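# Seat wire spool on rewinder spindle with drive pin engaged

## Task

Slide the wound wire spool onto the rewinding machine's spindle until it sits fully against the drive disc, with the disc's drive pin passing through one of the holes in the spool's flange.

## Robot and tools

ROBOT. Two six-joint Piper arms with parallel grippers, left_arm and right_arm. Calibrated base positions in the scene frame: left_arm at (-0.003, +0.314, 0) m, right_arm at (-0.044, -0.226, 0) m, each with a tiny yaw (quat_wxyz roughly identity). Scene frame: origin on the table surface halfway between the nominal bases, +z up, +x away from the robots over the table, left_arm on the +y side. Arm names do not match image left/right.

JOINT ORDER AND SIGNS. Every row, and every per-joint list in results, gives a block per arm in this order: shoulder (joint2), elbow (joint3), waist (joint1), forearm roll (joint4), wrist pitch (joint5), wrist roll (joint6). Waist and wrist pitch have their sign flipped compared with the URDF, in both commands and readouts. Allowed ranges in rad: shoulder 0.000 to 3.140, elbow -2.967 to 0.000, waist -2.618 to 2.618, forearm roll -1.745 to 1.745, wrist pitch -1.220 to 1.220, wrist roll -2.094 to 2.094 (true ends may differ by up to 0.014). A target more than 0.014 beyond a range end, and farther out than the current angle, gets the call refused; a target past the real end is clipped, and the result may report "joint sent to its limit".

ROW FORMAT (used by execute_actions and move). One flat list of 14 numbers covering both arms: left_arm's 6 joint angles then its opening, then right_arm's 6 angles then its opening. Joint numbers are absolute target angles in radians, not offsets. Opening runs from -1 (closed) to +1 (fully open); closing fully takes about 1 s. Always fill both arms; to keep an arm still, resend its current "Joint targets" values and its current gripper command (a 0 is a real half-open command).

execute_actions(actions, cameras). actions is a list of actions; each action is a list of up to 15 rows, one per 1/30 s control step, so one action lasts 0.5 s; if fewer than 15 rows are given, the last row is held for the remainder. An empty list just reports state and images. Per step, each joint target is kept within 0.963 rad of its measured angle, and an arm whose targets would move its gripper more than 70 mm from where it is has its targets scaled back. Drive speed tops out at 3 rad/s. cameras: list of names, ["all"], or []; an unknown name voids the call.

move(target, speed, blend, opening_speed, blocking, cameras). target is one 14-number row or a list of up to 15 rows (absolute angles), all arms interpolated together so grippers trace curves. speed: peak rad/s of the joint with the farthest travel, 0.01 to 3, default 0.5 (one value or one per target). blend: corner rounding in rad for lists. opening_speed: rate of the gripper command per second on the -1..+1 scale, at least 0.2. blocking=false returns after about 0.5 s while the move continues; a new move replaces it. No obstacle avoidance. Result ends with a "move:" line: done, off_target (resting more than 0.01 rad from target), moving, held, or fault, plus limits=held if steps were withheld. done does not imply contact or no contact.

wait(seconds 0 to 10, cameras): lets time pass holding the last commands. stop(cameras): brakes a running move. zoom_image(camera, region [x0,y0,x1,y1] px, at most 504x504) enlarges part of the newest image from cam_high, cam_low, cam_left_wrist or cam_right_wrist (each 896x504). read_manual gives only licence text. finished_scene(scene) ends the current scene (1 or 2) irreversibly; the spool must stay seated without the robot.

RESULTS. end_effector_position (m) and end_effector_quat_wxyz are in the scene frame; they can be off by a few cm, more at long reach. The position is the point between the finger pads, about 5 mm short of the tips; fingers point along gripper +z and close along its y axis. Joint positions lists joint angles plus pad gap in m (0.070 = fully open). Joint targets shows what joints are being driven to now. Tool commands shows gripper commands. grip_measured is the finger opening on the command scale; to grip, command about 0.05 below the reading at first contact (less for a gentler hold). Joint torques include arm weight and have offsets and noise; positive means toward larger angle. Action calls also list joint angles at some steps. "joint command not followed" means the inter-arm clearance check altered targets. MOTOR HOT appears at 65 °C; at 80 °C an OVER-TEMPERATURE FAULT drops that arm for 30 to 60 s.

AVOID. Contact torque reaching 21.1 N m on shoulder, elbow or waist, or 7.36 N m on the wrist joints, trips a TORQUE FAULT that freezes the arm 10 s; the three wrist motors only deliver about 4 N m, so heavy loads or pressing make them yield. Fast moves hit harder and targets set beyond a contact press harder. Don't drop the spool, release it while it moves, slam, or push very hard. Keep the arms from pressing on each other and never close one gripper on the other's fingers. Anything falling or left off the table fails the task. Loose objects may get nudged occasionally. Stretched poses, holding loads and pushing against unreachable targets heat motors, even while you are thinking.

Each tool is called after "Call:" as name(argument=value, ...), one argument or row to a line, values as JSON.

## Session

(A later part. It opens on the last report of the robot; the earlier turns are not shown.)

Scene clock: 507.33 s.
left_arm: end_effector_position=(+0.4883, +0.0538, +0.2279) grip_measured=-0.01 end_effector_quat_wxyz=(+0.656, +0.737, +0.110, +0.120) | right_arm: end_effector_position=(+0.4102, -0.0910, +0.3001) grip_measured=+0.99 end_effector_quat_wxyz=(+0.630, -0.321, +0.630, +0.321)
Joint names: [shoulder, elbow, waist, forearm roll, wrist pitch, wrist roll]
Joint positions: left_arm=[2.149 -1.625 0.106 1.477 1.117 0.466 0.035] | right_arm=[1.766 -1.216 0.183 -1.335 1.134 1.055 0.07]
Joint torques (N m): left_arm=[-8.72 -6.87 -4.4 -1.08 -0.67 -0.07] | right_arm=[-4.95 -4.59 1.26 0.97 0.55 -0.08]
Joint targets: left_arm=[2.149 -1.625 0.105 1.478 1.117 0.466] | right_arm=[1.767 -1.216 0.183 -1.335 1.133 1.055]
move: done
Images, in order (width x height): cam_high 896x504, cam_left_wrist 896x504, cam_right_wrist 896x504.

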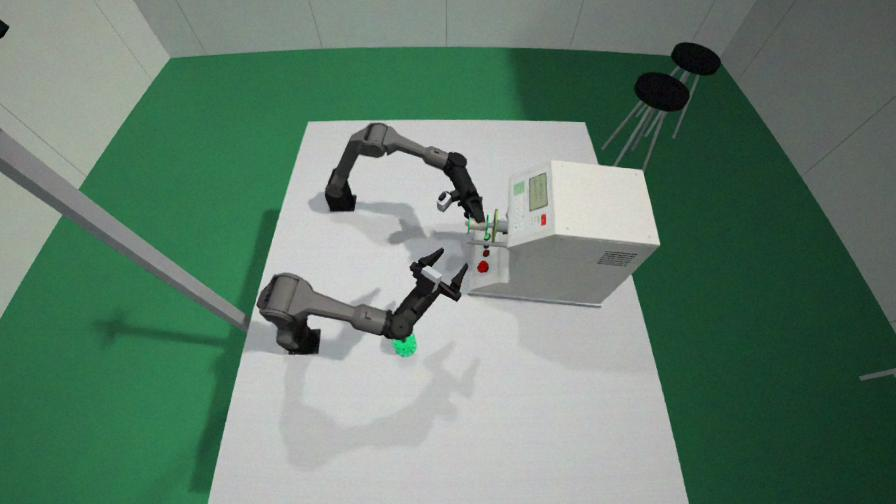

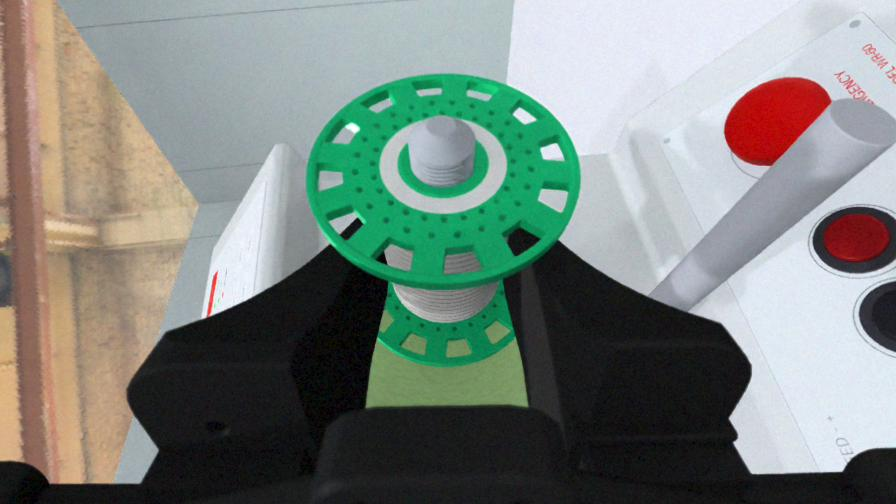

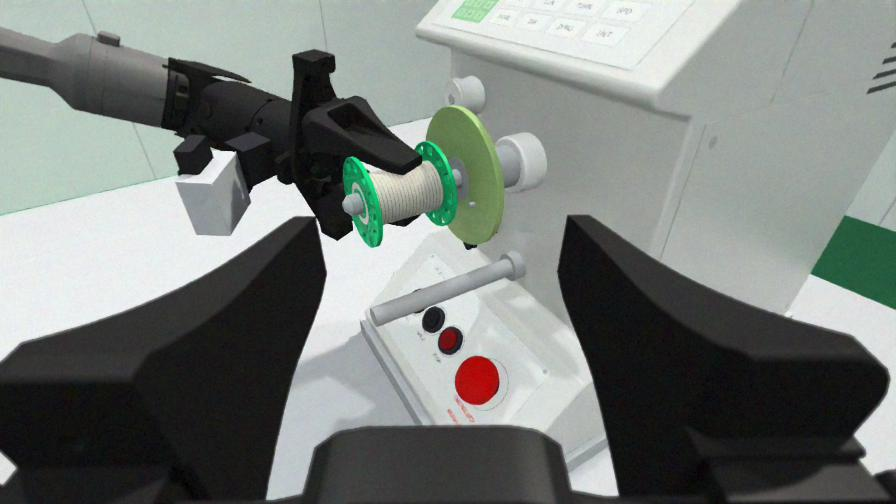

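Call:
move(
  target=[2.1890, -1.6968, 0.1065, 1.4929, 1.1132, 0.4301, -0.09, 1.7668, -1.2160, 0.1830, -1.3348, 1.1334, 1.0545, 1.0],
  speed=0.05,
  cameras=["cam_high", "cam_left_wrist", "cam_right_wrist"],
)

Call:
zoom_image(
  camera="cam_right_wrist",
  region=[425, 130, 495, 230],
)

Call:
zoom_image(
  camera="cam_left_wrist",
  region=[370, 90, 520, 230],
)

Scene clock: 543.60 s.
left_arm: end_effector_position=(+0.4997, +0.0529, +0.2280) grip_measured=-0.01 end_effector_quat_wxyz=(+0.656, +0.737, +0.110, +0.120) | right_arm: end_effector_position=(+0.4102, -0.0910, +0.3001) grip_measured=+0.99 end_effector_quat_wxyz=(+0.630, -0.321, +0.630, +0.321)
Joint names: [shoulder, elbow, waist, forearm roll, wrist pitch, wrist roll]
Joint positions: left_arm=[2.189 -1.697 0.105 1.493 1.114 0.43 0.035] | right_arm=[1.766 -1.216 0.183 -1.335 1.134 1.055 0.07]
Joint torques (N m): left_arm=[-9.7 -7.64 -3.91 -1.29 -0.67 -0.13] | right_arm=[-4.91 -4.66 1.27 0.95 0.5 -0.07]
Joint targets: left_arm=[2.189 -1.697 0.106 1.493 1.113 0.430] | right_arm=[1.767 -1.216 0.183 -1.335 1.133 1.055]
move: done
Images, in order (width x height): cam_high 896x504, cam_left_wrist 896x504, cam_right_wrist 896x504.

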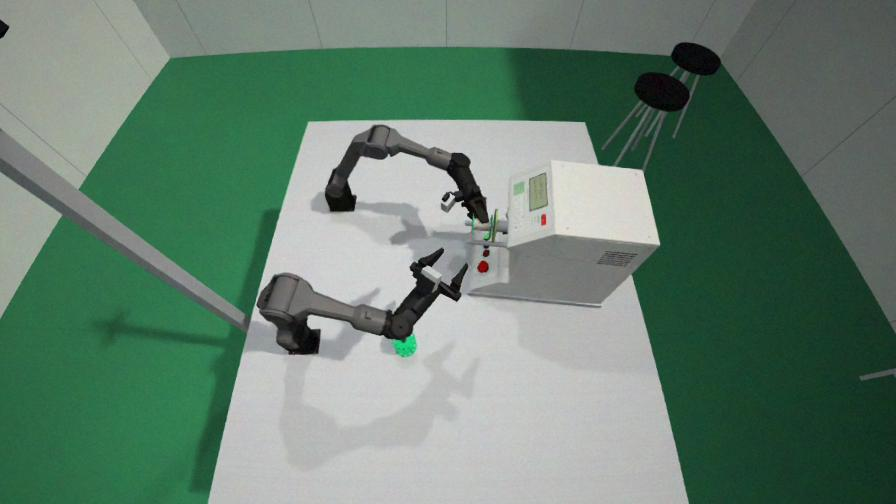

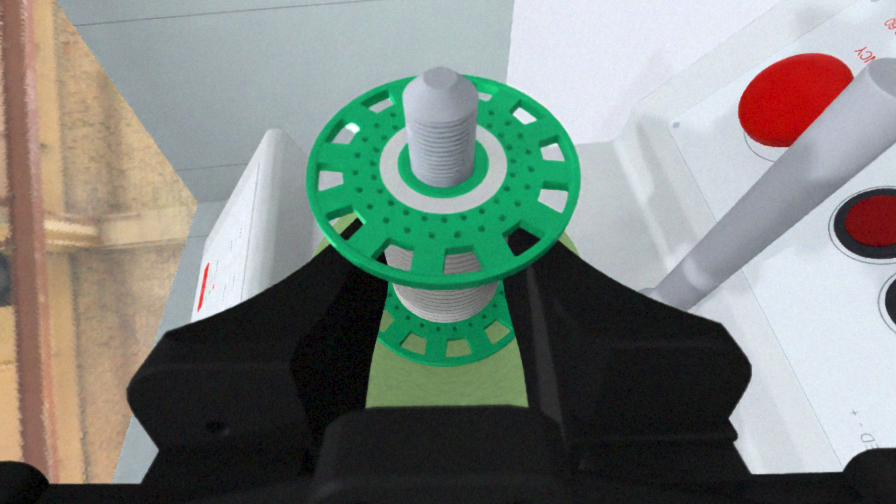

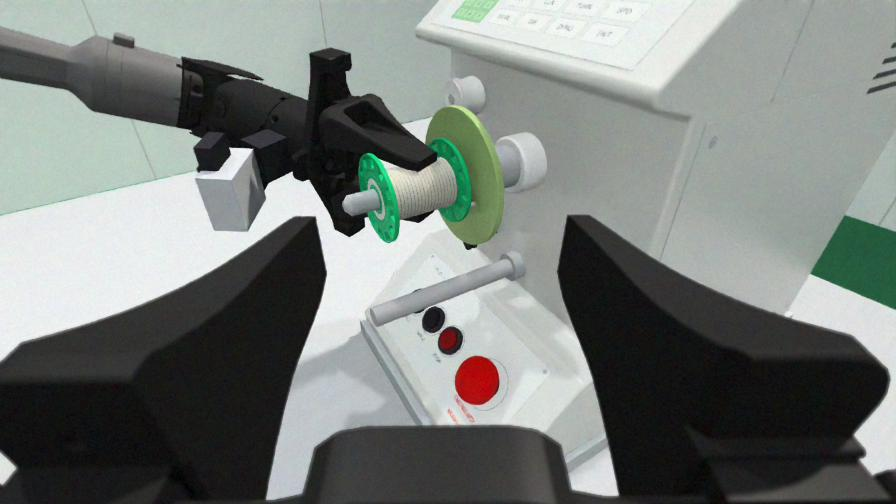

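Scaled by 5.040 from the camera's 896x504 image, which has a finer 1280x720 frame.

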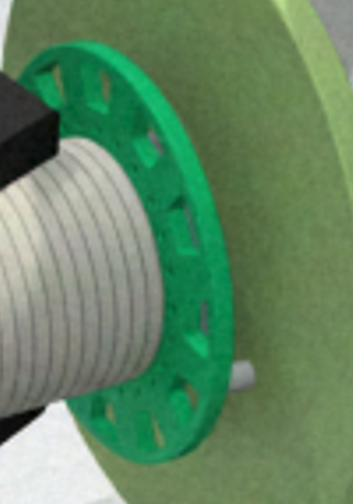

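Scaled by 3.360 from the camera's 896x504 image, which has a finer 1280x720 frame.

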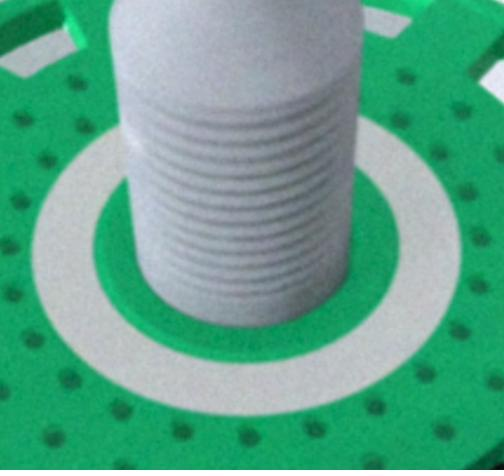

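Call:
execute_actions(
  actions=[],
  cameras=["all"],
)

Scene clock: 553.40 s.
left_arm: end_effector_position=(+0.4994, +0.0525, +0.2280) grip_measured=-0.01 end_effector_quat_wxyz=(+0.656, +0.737, +0.110, +0.120) | right_arm: end_effector_position=(+0.4102, -0.0910, +0.3001) grip_measured=+0.99 end_effector_quat_wxyz=(+0.630, -0.321, +0.630, +0.321)
Joint names: [shoulder, elbow, waist, forearm roll, wrist pitch, wrist roll]
Joint positions: left_arm=[2.189 -1.697 0.106 1.493 1.114 0.43 0.035] | right_arm=[1.766 -1.216 0.183 -1.335 1.134 1.055 0.07]
Joint torques (N m): left_arm=[-11.16 -4.55 -0.14 -0.74 0.27 -0.1] | right_arm=[-4.93 -4.68 1.27 0.93 0.49 -0.05]
Motor temperatures (°C): left_arm=[35 31 35 36 33 29] | right_arm=[40 32 29 35 37 28]
Joint targets: left_arm=[2.189 -1.697 0.106 1.493 1.113 0.430] | right_arm=[1.767 -1.216 0.183 -1.335 1.133 1.055]
Tool commands: left_gripper/opening=-0.09 right_gripper/opening=+1.0

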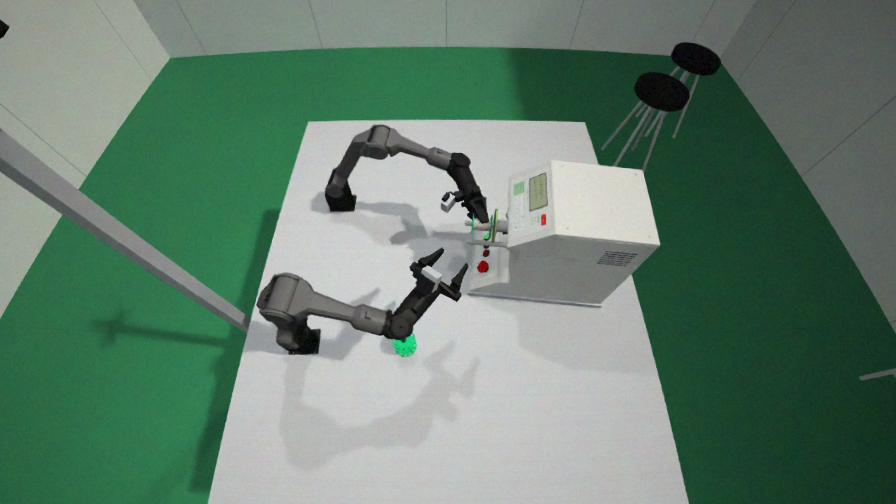

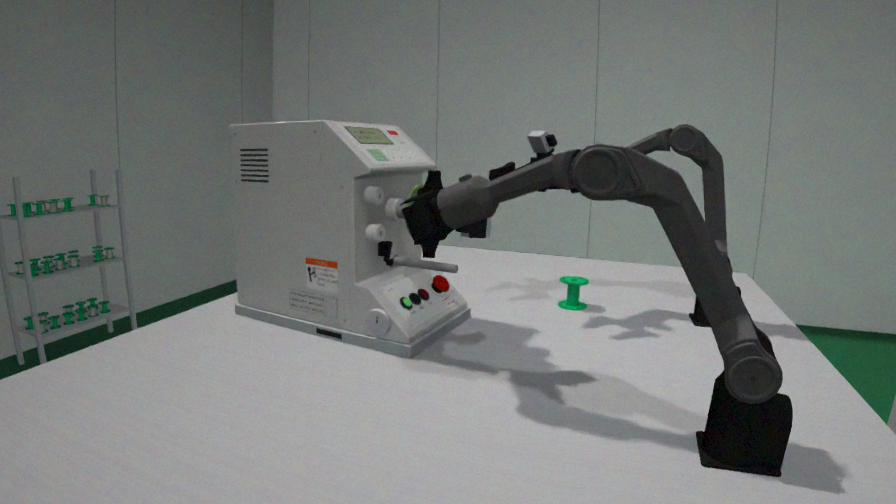

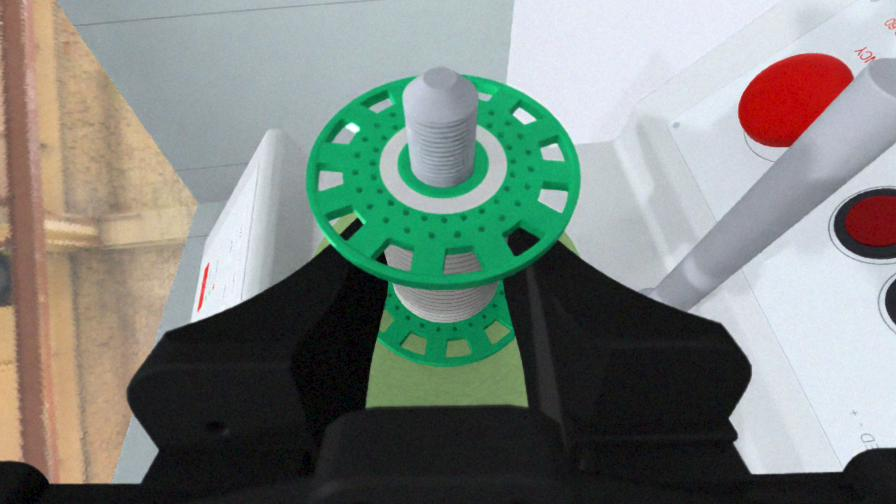

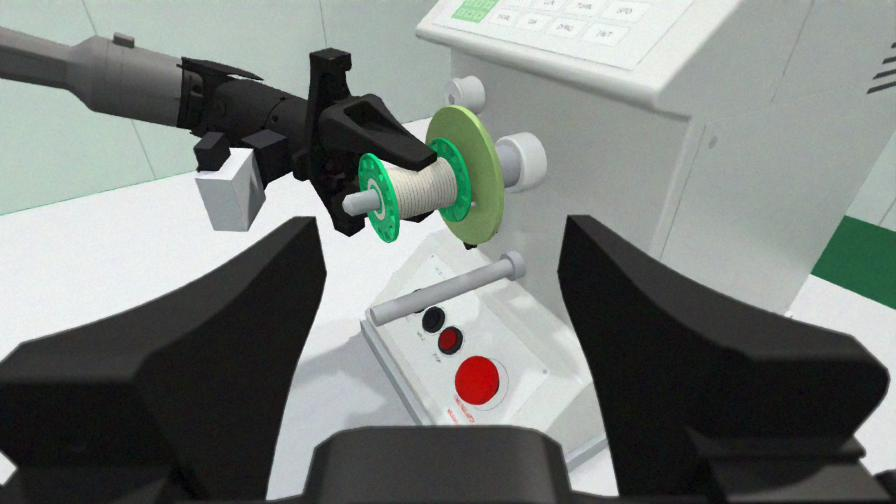

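Call:
zoom_image(
  camera="cam_right_wrist",
  region=[405, 90, 525, 260],
)

Call:
zoom_image(
  camera="cam_right_wrist",
  region=[425, 130, 495, 230],
)

Scaled by 2.965 from the camera's 896x504 image, which has a finer 1280x720 frame.

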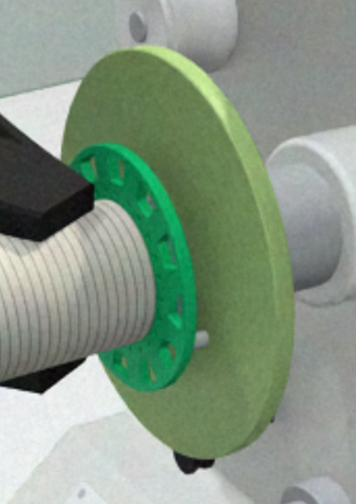

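Scaled by 5.040 from the camera's 896x504 image, which has a finer 1280x720 frame.

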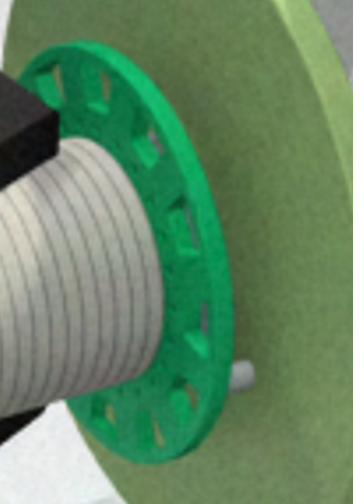

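Call:
move(
  target=[
    [2.1973,-1.6823,0.1049,1.4510,1.1303,0.4540,-0.09,1.7668,-1.2160,0.1830,-1.3348,1.1334,1.0545,1.0],
    [2.2046,-1.6958,0.1048,1.4539,1.1297,0.4472,-0.09,1.7668,-1.2160,0.1830,-1.3348,1.1334,1.0545,1.0],
  ],
  speed=0.05,
  cameras=["cam_left_wrist","cam_right_wrist"],
)

Call:
zoom_image(
  camera="cam_right_wrist",
  region=[425, 130, 495, 230],
)

Scene clock: 586.97 s.
left_arm: end_effector_position=(+0.5009, +0.0519, +0.2278) grip_measured=-0.01 end_effector_quat_wxyz=(+0.669, +0.725, +0.113, +0.116) | right_arm: end_effector_position=(+0.4102, -0.0910, +0.3001) grip_measured=+0.99 end_effector_quat_wxyz=(+0.630, -0.321, +0.630, +0.321)
Joint names: [shoulder, elbow, waist, forearm roll, wrist pitch, wrist roll]
Joint positions: left_arm=[2.204 -1.695 0.105 1.453 1.131 0.448 0.035] | right_arm=[1.766 -1.216 0.183 -1.335 1.134 1.055 0.07]
Joint torques (N m): left_arm=[-9.35 -7.77 -0.66 -1.01 -0.17 -0.16] | right_arm=[-4.89 -4.69 1.24 0.92 0.49 -0.04]
Joint targets: left_arm=[2.205 -1.696 0.105 1.454 1.130 0.447] | right_arm=[1.767 -1.216 0.183 -1.335 1.133 1.055]
move: done
Images, in order (width x height): cam_left_wrist 896x504, cam_right_wrist 896x504.

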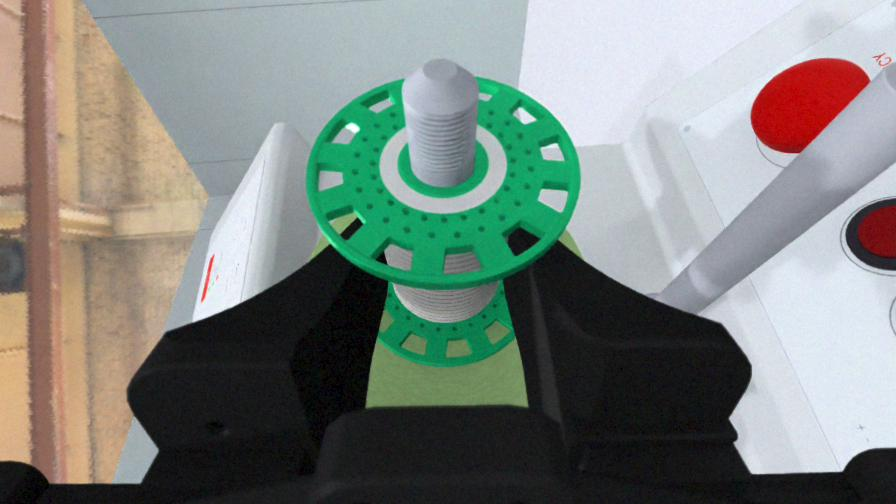

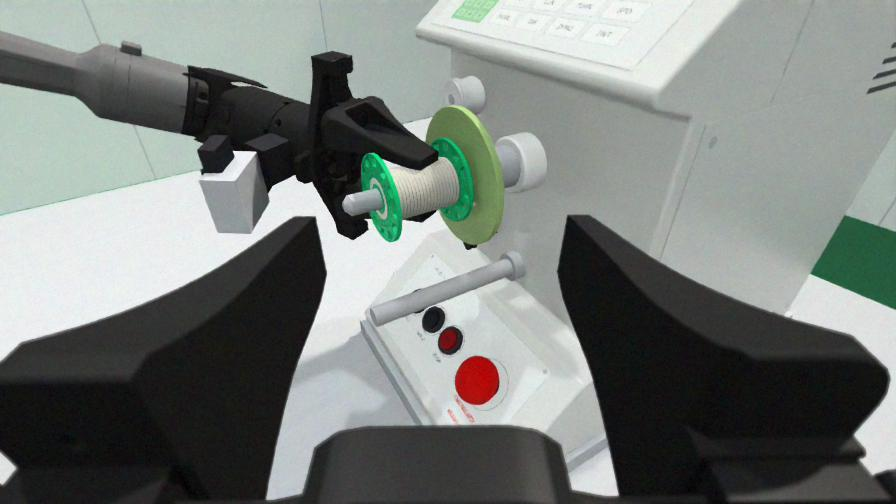

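Scaled by 5.040 from the camera's 896x504 image, which has a finer 1280x720 frame.

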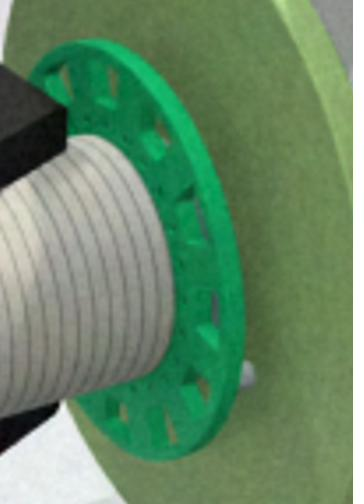

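Call:
zoom_image(
  camera="cam_right_wrist",
  region=[455, 185, 485, 225],
)

Scaled by 12.600 from the camera's 896x504 image, which has a finer 1280x720 frame.

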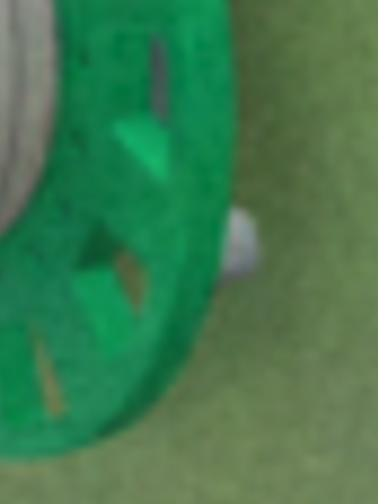

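Call:
move(
  target=[2.2120,-1.7094,0.1047,1.4569,1.1291,0.4404,-0.09,1.7668,-1.2160,0.1830,-1.3348,1.1334,1.0545,1.0],
  speed=0.04,
  cameras=["cam_left_wrist","cam_right_wrist"],
)

Call:
zoom_image(
  camera="cam_right_wrist",
  region=[425, 130, 495, 230],
)

Scene clock: 602.77 s.
left_arm: end_effector_position=(+0.5030, +0.0516, +0.2279) grip_measured=-0.01 end_effector_quat_wxyz=(+0.669, +0.725, +0.113, +0.116) | right_arm: end_effector_position=(+0.4102, -0.0910, +0.3001) grip_measured=+0.99 end_effector_quat_wxyz=(+0.630, -0.321, +0.630, +0.321)
Joint names: [shoulder, elbow, waist, forearm roll, wrist pitch, wrist roll]
Joint positions: left_arm=[2.212 -1.709 0.105 1.456 1.13 0.441 0.035] | right_arm=[1.766 -1.216 0.183 -1.335 1.134 1.055 0.07]
Joint torques (N m): left_arm=[-9.65 -7.69 -2.65 -1.15 -0.38 -0.13] | right_arm=[-4.85 -4.73 1.25 0.91 0.52 -0.03]
Joint targets: left_arm=[2.212 -1.709 0.105 1.457 1.129 0.440] | right_arm=[1.767 -1.216 0.183 -1.335 1.133 1.055]
move: done
Images, in order (width x height): cam_left_wrist 896x504, cam_right_wrist 896x504.

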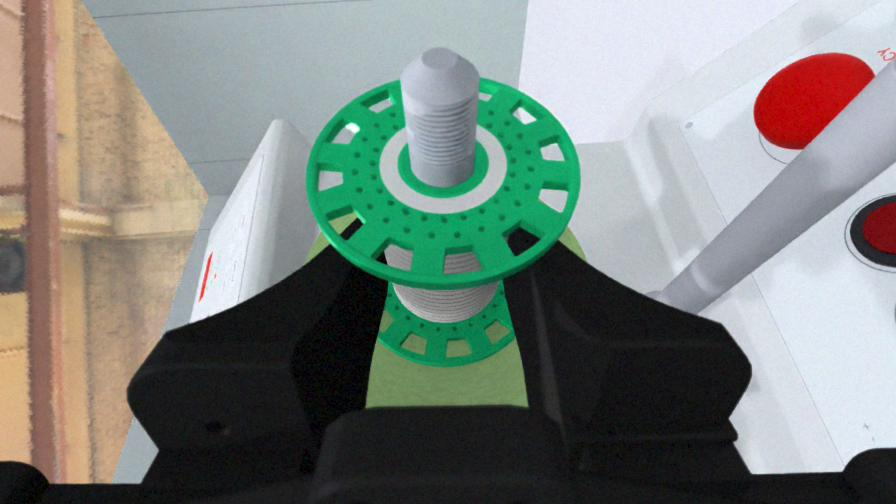

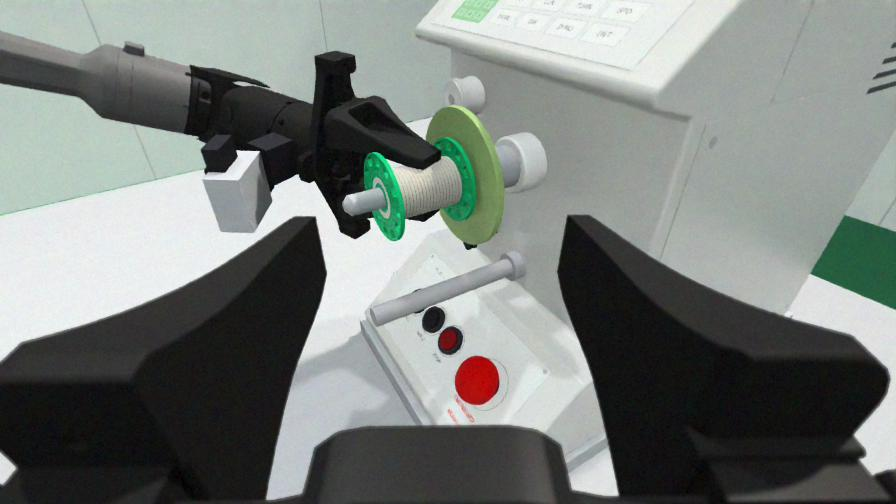

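Scaled by 5.040 from the camera's 896x504 image, which has a finer 1280x720 frame.

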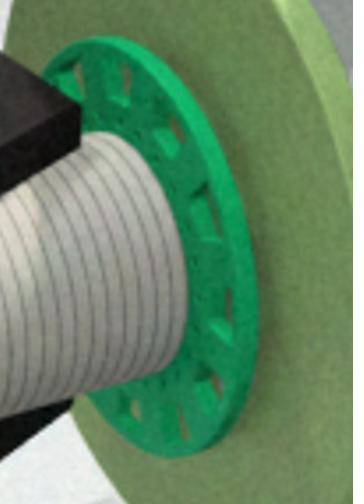

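Call:
move(
  target=[2.2193,-1.7229,0.1047,1.4598,1.1285,0.4336,-0.09,1.7668,-1.2160,0.1830,-1.3348,1.1334,1.0545,1.0],
  speed=0.04,
  cameras=["cam_left_wrist","cam_right_wrist"],
)

Call:
zoom_image(
  camera="cam_right_wrist",
  region=[425, 130, 495, 230],
)

Scene clock: 604.43 s.
left_arm: end_effector_position=(+0.5050, +0.0514, +0.2282) grip_measured=-0.01 end_effector_quat_wxyz=(+0.669, +0.725, +0.113, +0.117) | right_arm: end_effector_position=(+0.4102, -0.0910, +0.3001) grip_measured=+0.99 end_effector_quat_wxyz=(+0.630, -0.321, +0.630, +0.321)
Joint names: [shoulder, elbow, waist, forearm roll, wrist pitch, wrist roll]
Joint positions: left_arm=[2.219 -1.723 0.105 1.459 1.129 0.434 0.035] | right_arm=[1.766 -1.216 0.183 -1.335 1.134 1.055 0.07]
Joint torques (N m): left_arm=[-9.81 -7.81 -2.67 -1.2 -0.36 -0.13] | right_arm=[-4.85 -4.7 1.26 0.9 0.51 -0.03]
Joint targets: left_arm=[2.219 -1.723 0.105 1.460 1.129 0.434] | right_arm=[1.767 -1.216 0.183 -1.335 1.133 1.055]
move: done
Images, in order (width x height): cam_left_wrist 896x504, cam_right_wrist 896x504.

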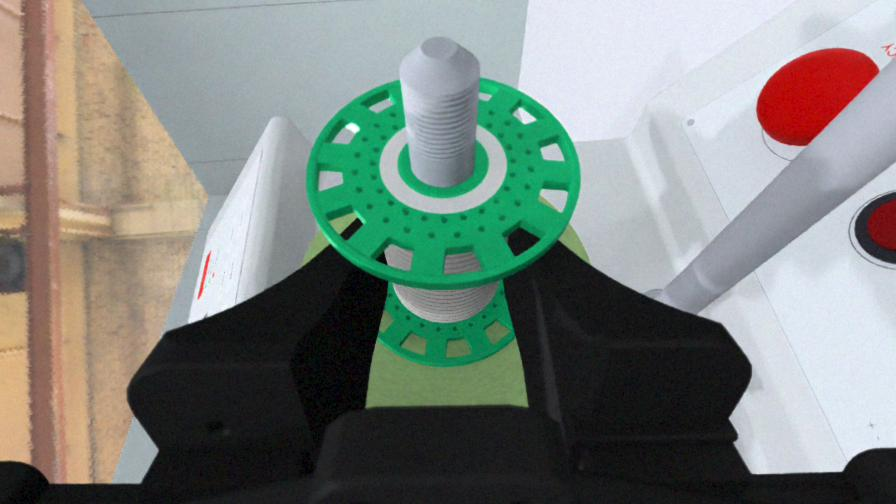

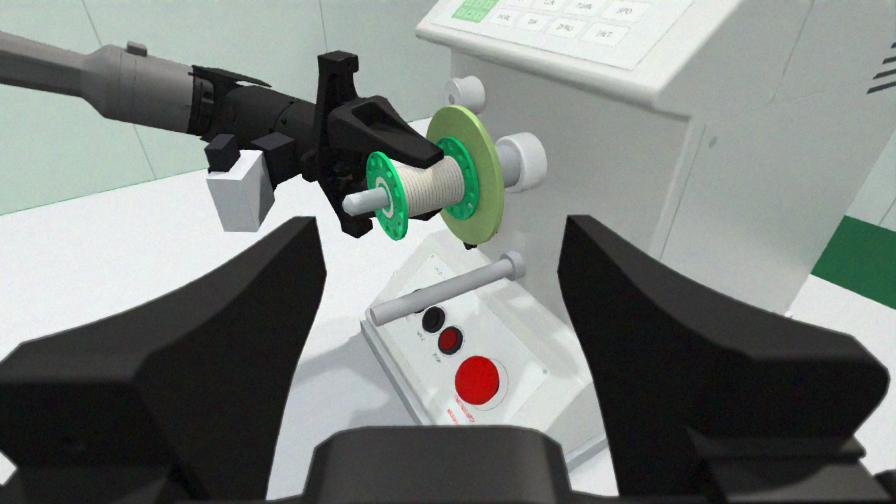

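Scaled by 5.040 from the camera's 896x504 image, which has a finer 1280x720 frame.

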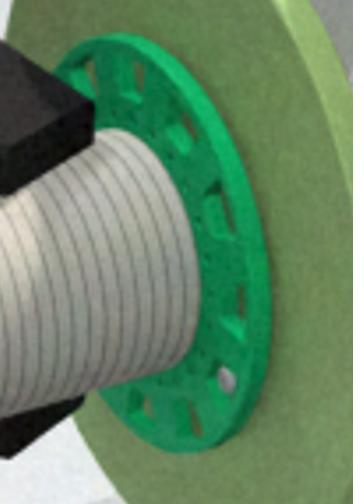

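Call:
move(
  target=[2.2266,-1.7365,0.1046,1.4627,1.1279,0.4268,-0.09,1.7668,-1.2160,0.1830,-1.3348,1.1334,1.0545,1.0],
  speed=0.03,
  cameras=["cam_left_wrist","cam_right_wrist"],
)

Call:
zoom_image(
  camera="cam_right_wrist",
  region=[425, 130, 495, 230],
)

Scene clock: 606.53 s.
left_arm: end_effector_position=(+0.5066, +0.0515, +0.2277) grip_measured=-0.01 end_effector_quat_wxyz=(+0.669, +0.726, +0.113, +0.116) | right_arm: end_effector_position=(+0.4102, -0.0910, +0.3001) grip_measured=+0.99 end_effector_quat_wxyz=(+0.630, -0.321, +0.630, +0.321)
Joint names: [shoulder, elbow, waist, forearm roll, wrist pitch, wrist roll]
Joint positions: left_arm=[2.226 -1.736 0.104 1.464 1.13 0.427 0.035] | right_arm=[1.766 -1.216 0.183 -1.335 1.134 1.055 0.07]
Joint torques (N m): left_arm=[-9.21 -9.33 -2.13 -1.92 -1.05 -0.03] | right_arm=[-4.84 -4.71 1.23 0.9 0.52 -0.03]
Joint targets: left_arm=[2.227 -1.737 0.105 1.463 1.128 0.427] | right_arm=[1.767 -1.216 0.183 -1.335 1.133 1.055]
move: done
Images, in order (width x height): cam_left_wrist 896x504, cam_right_wrist 896x504.

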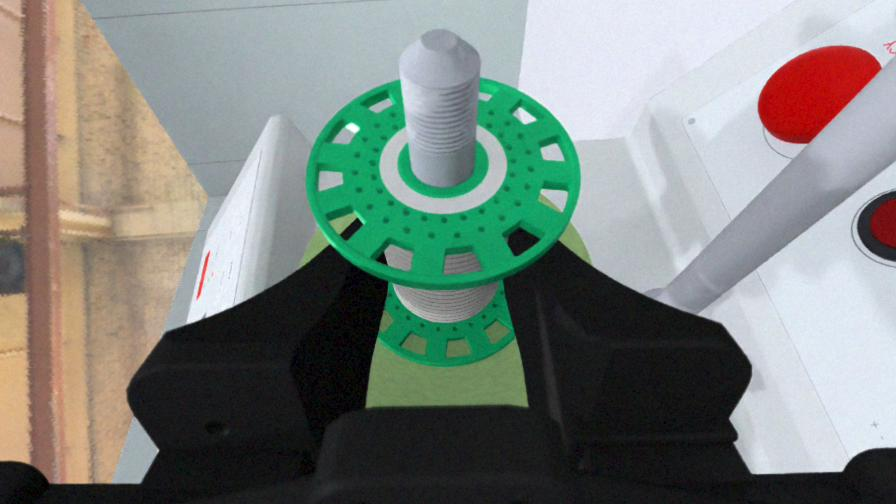

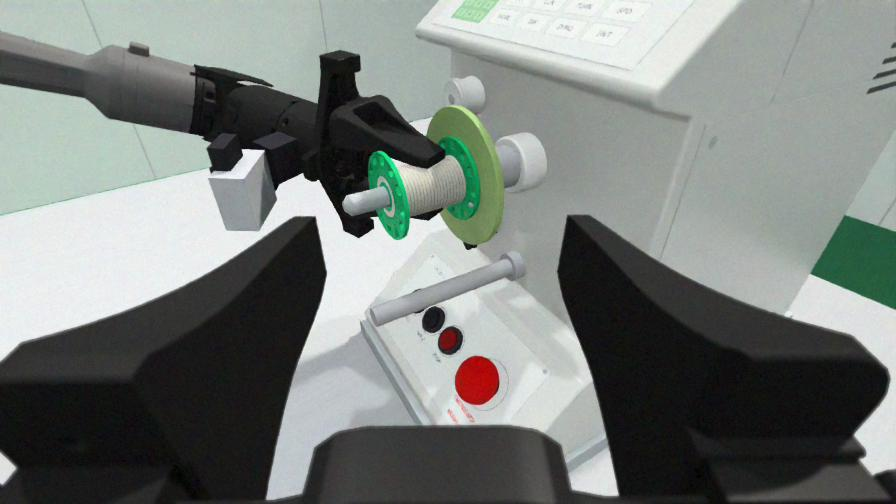

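Scaled by 5.040 from the camera's 896x504 image, which has a finer 1280x720 frame.

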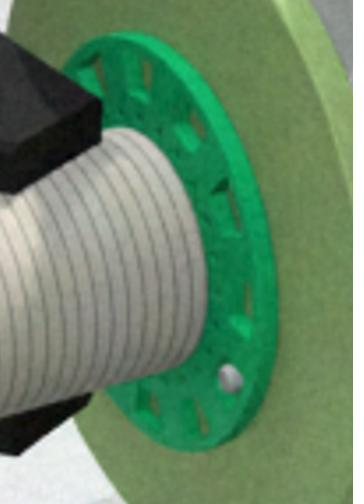

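Call:
move(
  target=[2.2303,-1.7433,0.1046,1.4642,1.1276,0.4234,-0.09,1.7668,-1.2160,0.1830,-1.3348,1.1334,1.0545,1.0],
  speed=0.03,
  cameras=["cam_left_wrist","cam_right_wrist"],
)

Call:
zoom_image(
  camera="cam_right_wrist",
  region=[425, 130, 495, 230],
)

Scene clock: 609.27 s.
left_arm: end_effector_position=(+0.5072, +0.0512, +0.2280) grip_measured=-0.01 end_effector_quat_wxyz=(+0.669, +0.725, +0.112, +0.115) | right_arm: end_effector_position=(+0.4102, -0.0910, +0.3001) grip_measured=+0.99 end_effector_quat_wxyz=(+0.630, -0.321, +0.630, +0.321)
Joint names: [shoulder, elbow, waist, forearm roll, wrist pitch, wrist roll]
Joint positions: left_arm=[2.23 -1.742 0.104 1.465 1.132 0.424 0.035] | right_arm=[1.766 -1.216 0.183 -1.335 1.134 1.055 0.07]
Joint torques (N m): left_arm=[-7.83 -13.73 -1.93 -3.85 -2.96 0.09] | right_arm=[-4.81 -4.71 1.29 0.89 0.53 -0.02]
Joint targets: left_arm=[2.230 -1.743 0.105 1.464 1.128 0.423] | right_arm=[1.767 -1.216 0.183 -1.335 1.133 1.055]
move: done
Images, in order (width x height): cam_left_wrist 896x504, cam_right_wrist 896x504.

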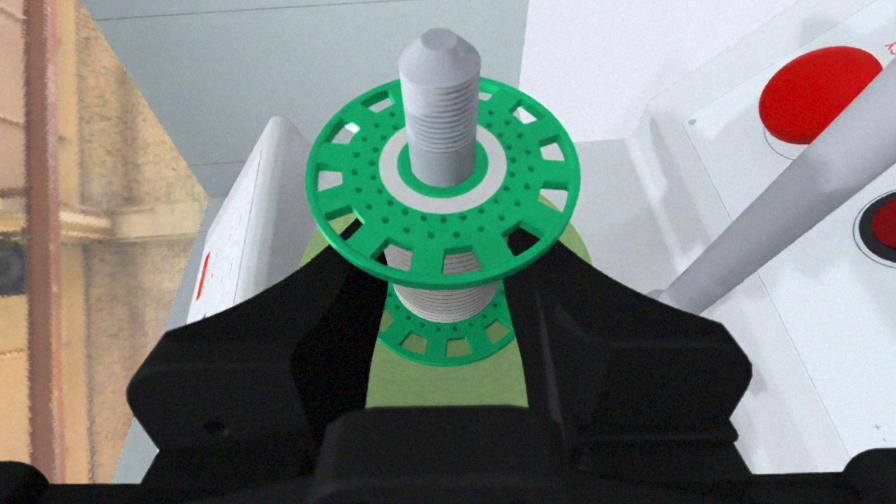

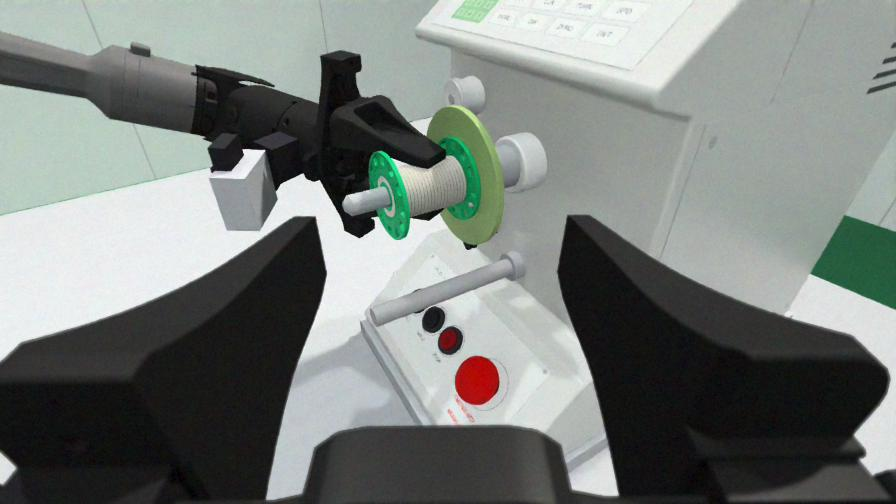

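Scaled by 5.040 from the camera's 896x504 image, which has a finer 1280x720 frame.

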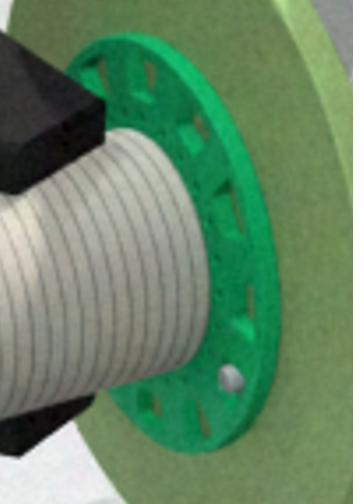

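Call:
move(
  target=[
    [2.2266,-1.7365,0.1046,1.4627,1.1279,0.4268,-0.09,1.7668,-1.2160,0.1830,-1.3348,1.1334,1.0545,1.0],
    [2.2266,-1.7365,0.1046,1.4627,1.1279,0.4268,0.1,1.7668,-1.2160,0.1830,-1.3348,1.1334,1.0545,1.0],
  ],
  speed=0.03,
  opening_speed=0.3,
  cameras=["cam_left_wrist","cam_right_wrist"],
)

Call:
zoom_image(
  camera="cam_right_wrist",
  region=[405, 90, 525, 260],
)

Scene clock: 617.10 s.
left_arm: end_effector_position=(+0.5076, +0.0519, +0.2278) grip_measured=+0.10 end_effector_quat_wxyz=(+0.669, +0.725, +0.114, +0.117) | right_arm: end_effector_position=(+0.4102, -0.0910, +0.3001) grip_measured=+0.99 end_effector_quat_wxyz=(+0.630, -0.321, +0.630, +0.321)
Joint names: [shoulder, elbow, waist, forearm roll, wrist pitch, wrist roll]
Joint positions: left_arm=[2.227 -1.737 0.104 1.463 1.127 0.427 0.038] | right_arm=[1.766 -1.216 0.183 -1.335 1.134 1.055 0.07]
Joint torques (N m): left_arm=[-11.51 -5.08 1.13 -0.78 0.35 -0.23] | right_arm=[-4.81 -4.8 1.29 0.9 0.54 -0.04]
Motor temperatures (°C): left_arm=[35 32 34 42 40 29] | right_arm=[40 32 29 35 37 28]
Joint targets: left_arm=[2.227 -1.736 0.105 1.463 1.128 0.427] | right_arm=[1.767 -1.216 0.183 -1.335 1.133 1.055]
move: done
Images, in order (width x height): cam_left_wrist 896x504, cam_right_wrist 896x504.

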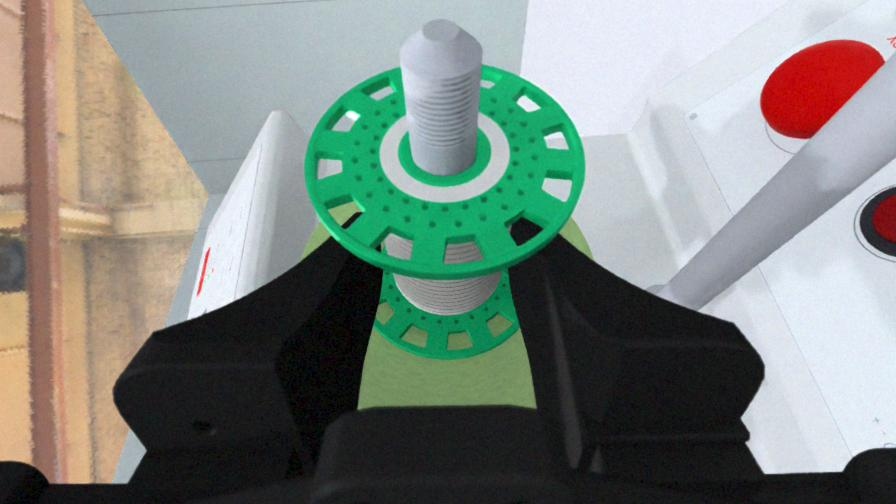

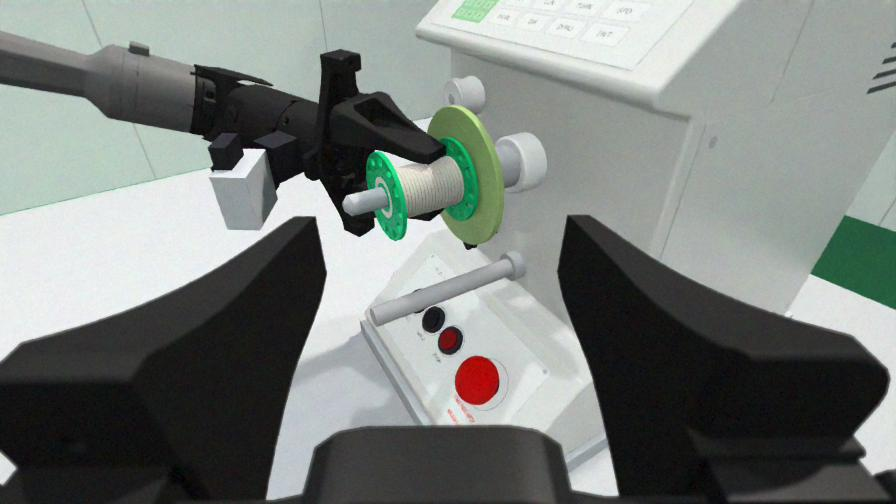

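Scaled by 2.965 from the camera's 896x504 image, which has a finer 1280x720 frame.

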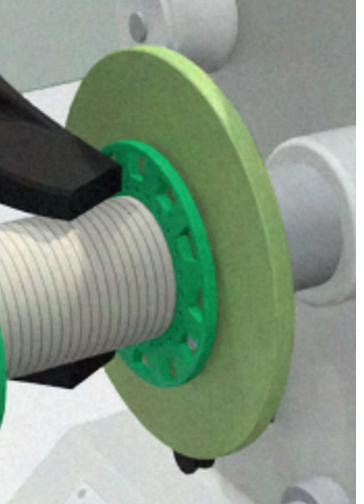

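Call:
zoom_image(
  camera="cam_right_wrist",
  region=[425, 130, 495, 230],
)

Call:
zoom_image(
  camera="cam_left_wrist",
  region=[290, 0, 600, 370],
)

Scaled by 5.040 from the camera's 896x504 image, which has a finer 1280x720 frame.

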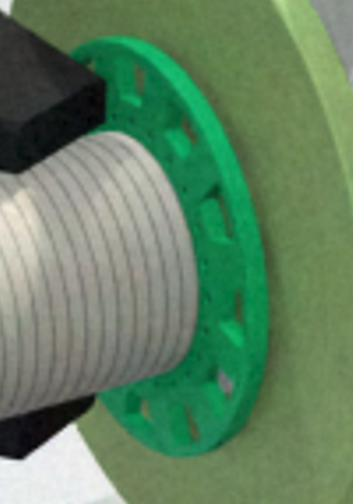

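Scaled by 1.362 from the camera's 896x504 image, which has a finer 1280x720 frame.

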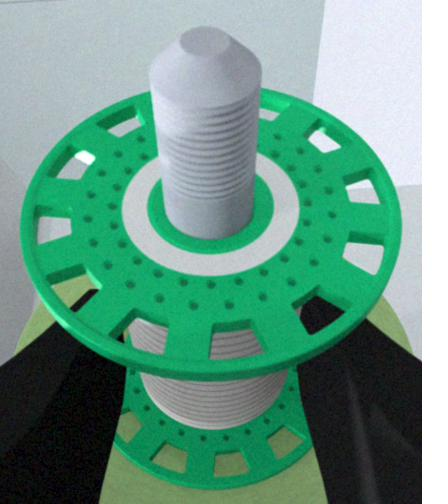

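Call:
wait(
  seconds=0.1,
  cameras=["cam_left_wrist","cam_right_wrist"],
)

Call:
zoom_image(
  camera="cam_right_wrist",
  region=[425, 130, 495, 230],
)

Scene clock: 628.83 s.
left_arm: end_effector_position=(+0.5076, +0.0519, +0.2278) grip_measured=+0.10 end_effector_quat_wxyz=(+0.669, +0.725, +0.114, +0.117) | right_arm: end_effector_position=(+0.4102, -0.0910, +0.3001) grip_measured=+0.99 end_effector_quat_wxyz=(+0.630, -0.321, +0.630, +0.321)
Joint names: [shoulder, elbow, waist, forearm roll, wrist pitch, wrist roll]
Joint positions: left_arm=[2.227 -1.737 0.104 1.463 1.127 0.427 0.038] | right_arm=[1.766 -1.216 0.183 -1.335 1.134 1.055 0.07]
Joint torques (N m): left_arm=[-9.73 -5.8 1.09 -0.86 0.3 -0.17] | right_arm=[-4.82 -4.77 1.28 0.91 0.56 -0.03]
Joint targets: left_arm=[2.227 -1.736 0.105 1.463 1.128 0.427] | right_arm=[1.767 -1.216 0.183 -1.335 1.133 1.055]
Tool commands: left_gripper/opening=+0.1 right_gripper/opening=+1.0
wait: 0.10 s; at rest from the start
Images, in order (width x height): cam_left_wrist 896x504, cam_right_wrist 896x504.

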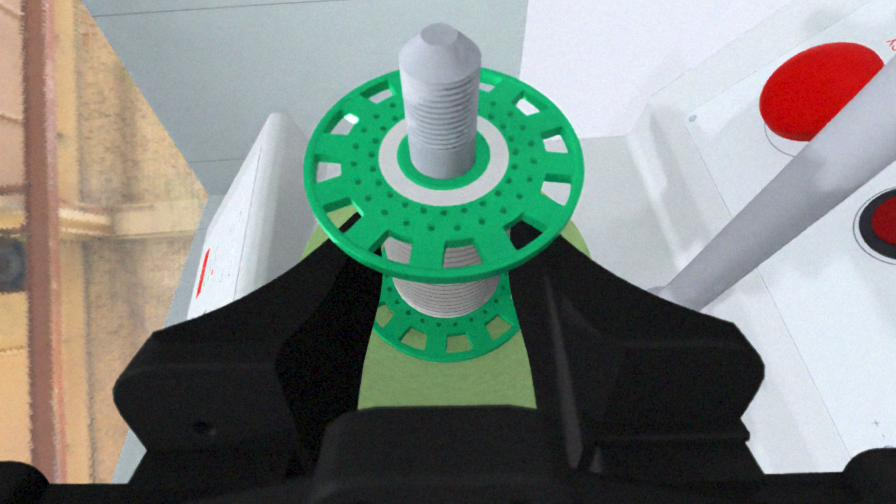

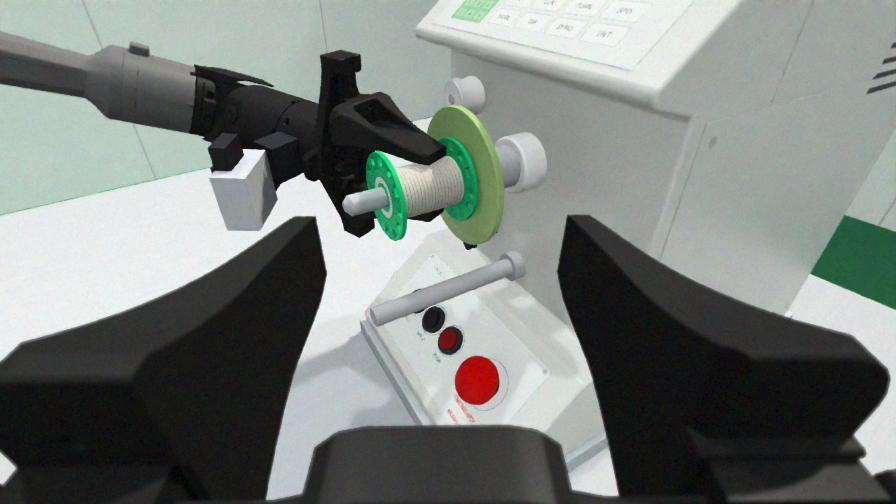

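Scaled by 5.040 from the camera's 896x504 image, which has a finer 1280x720 frame.

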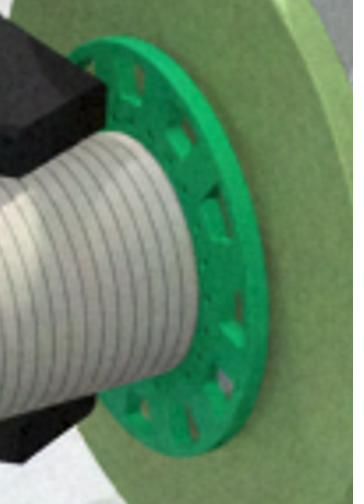

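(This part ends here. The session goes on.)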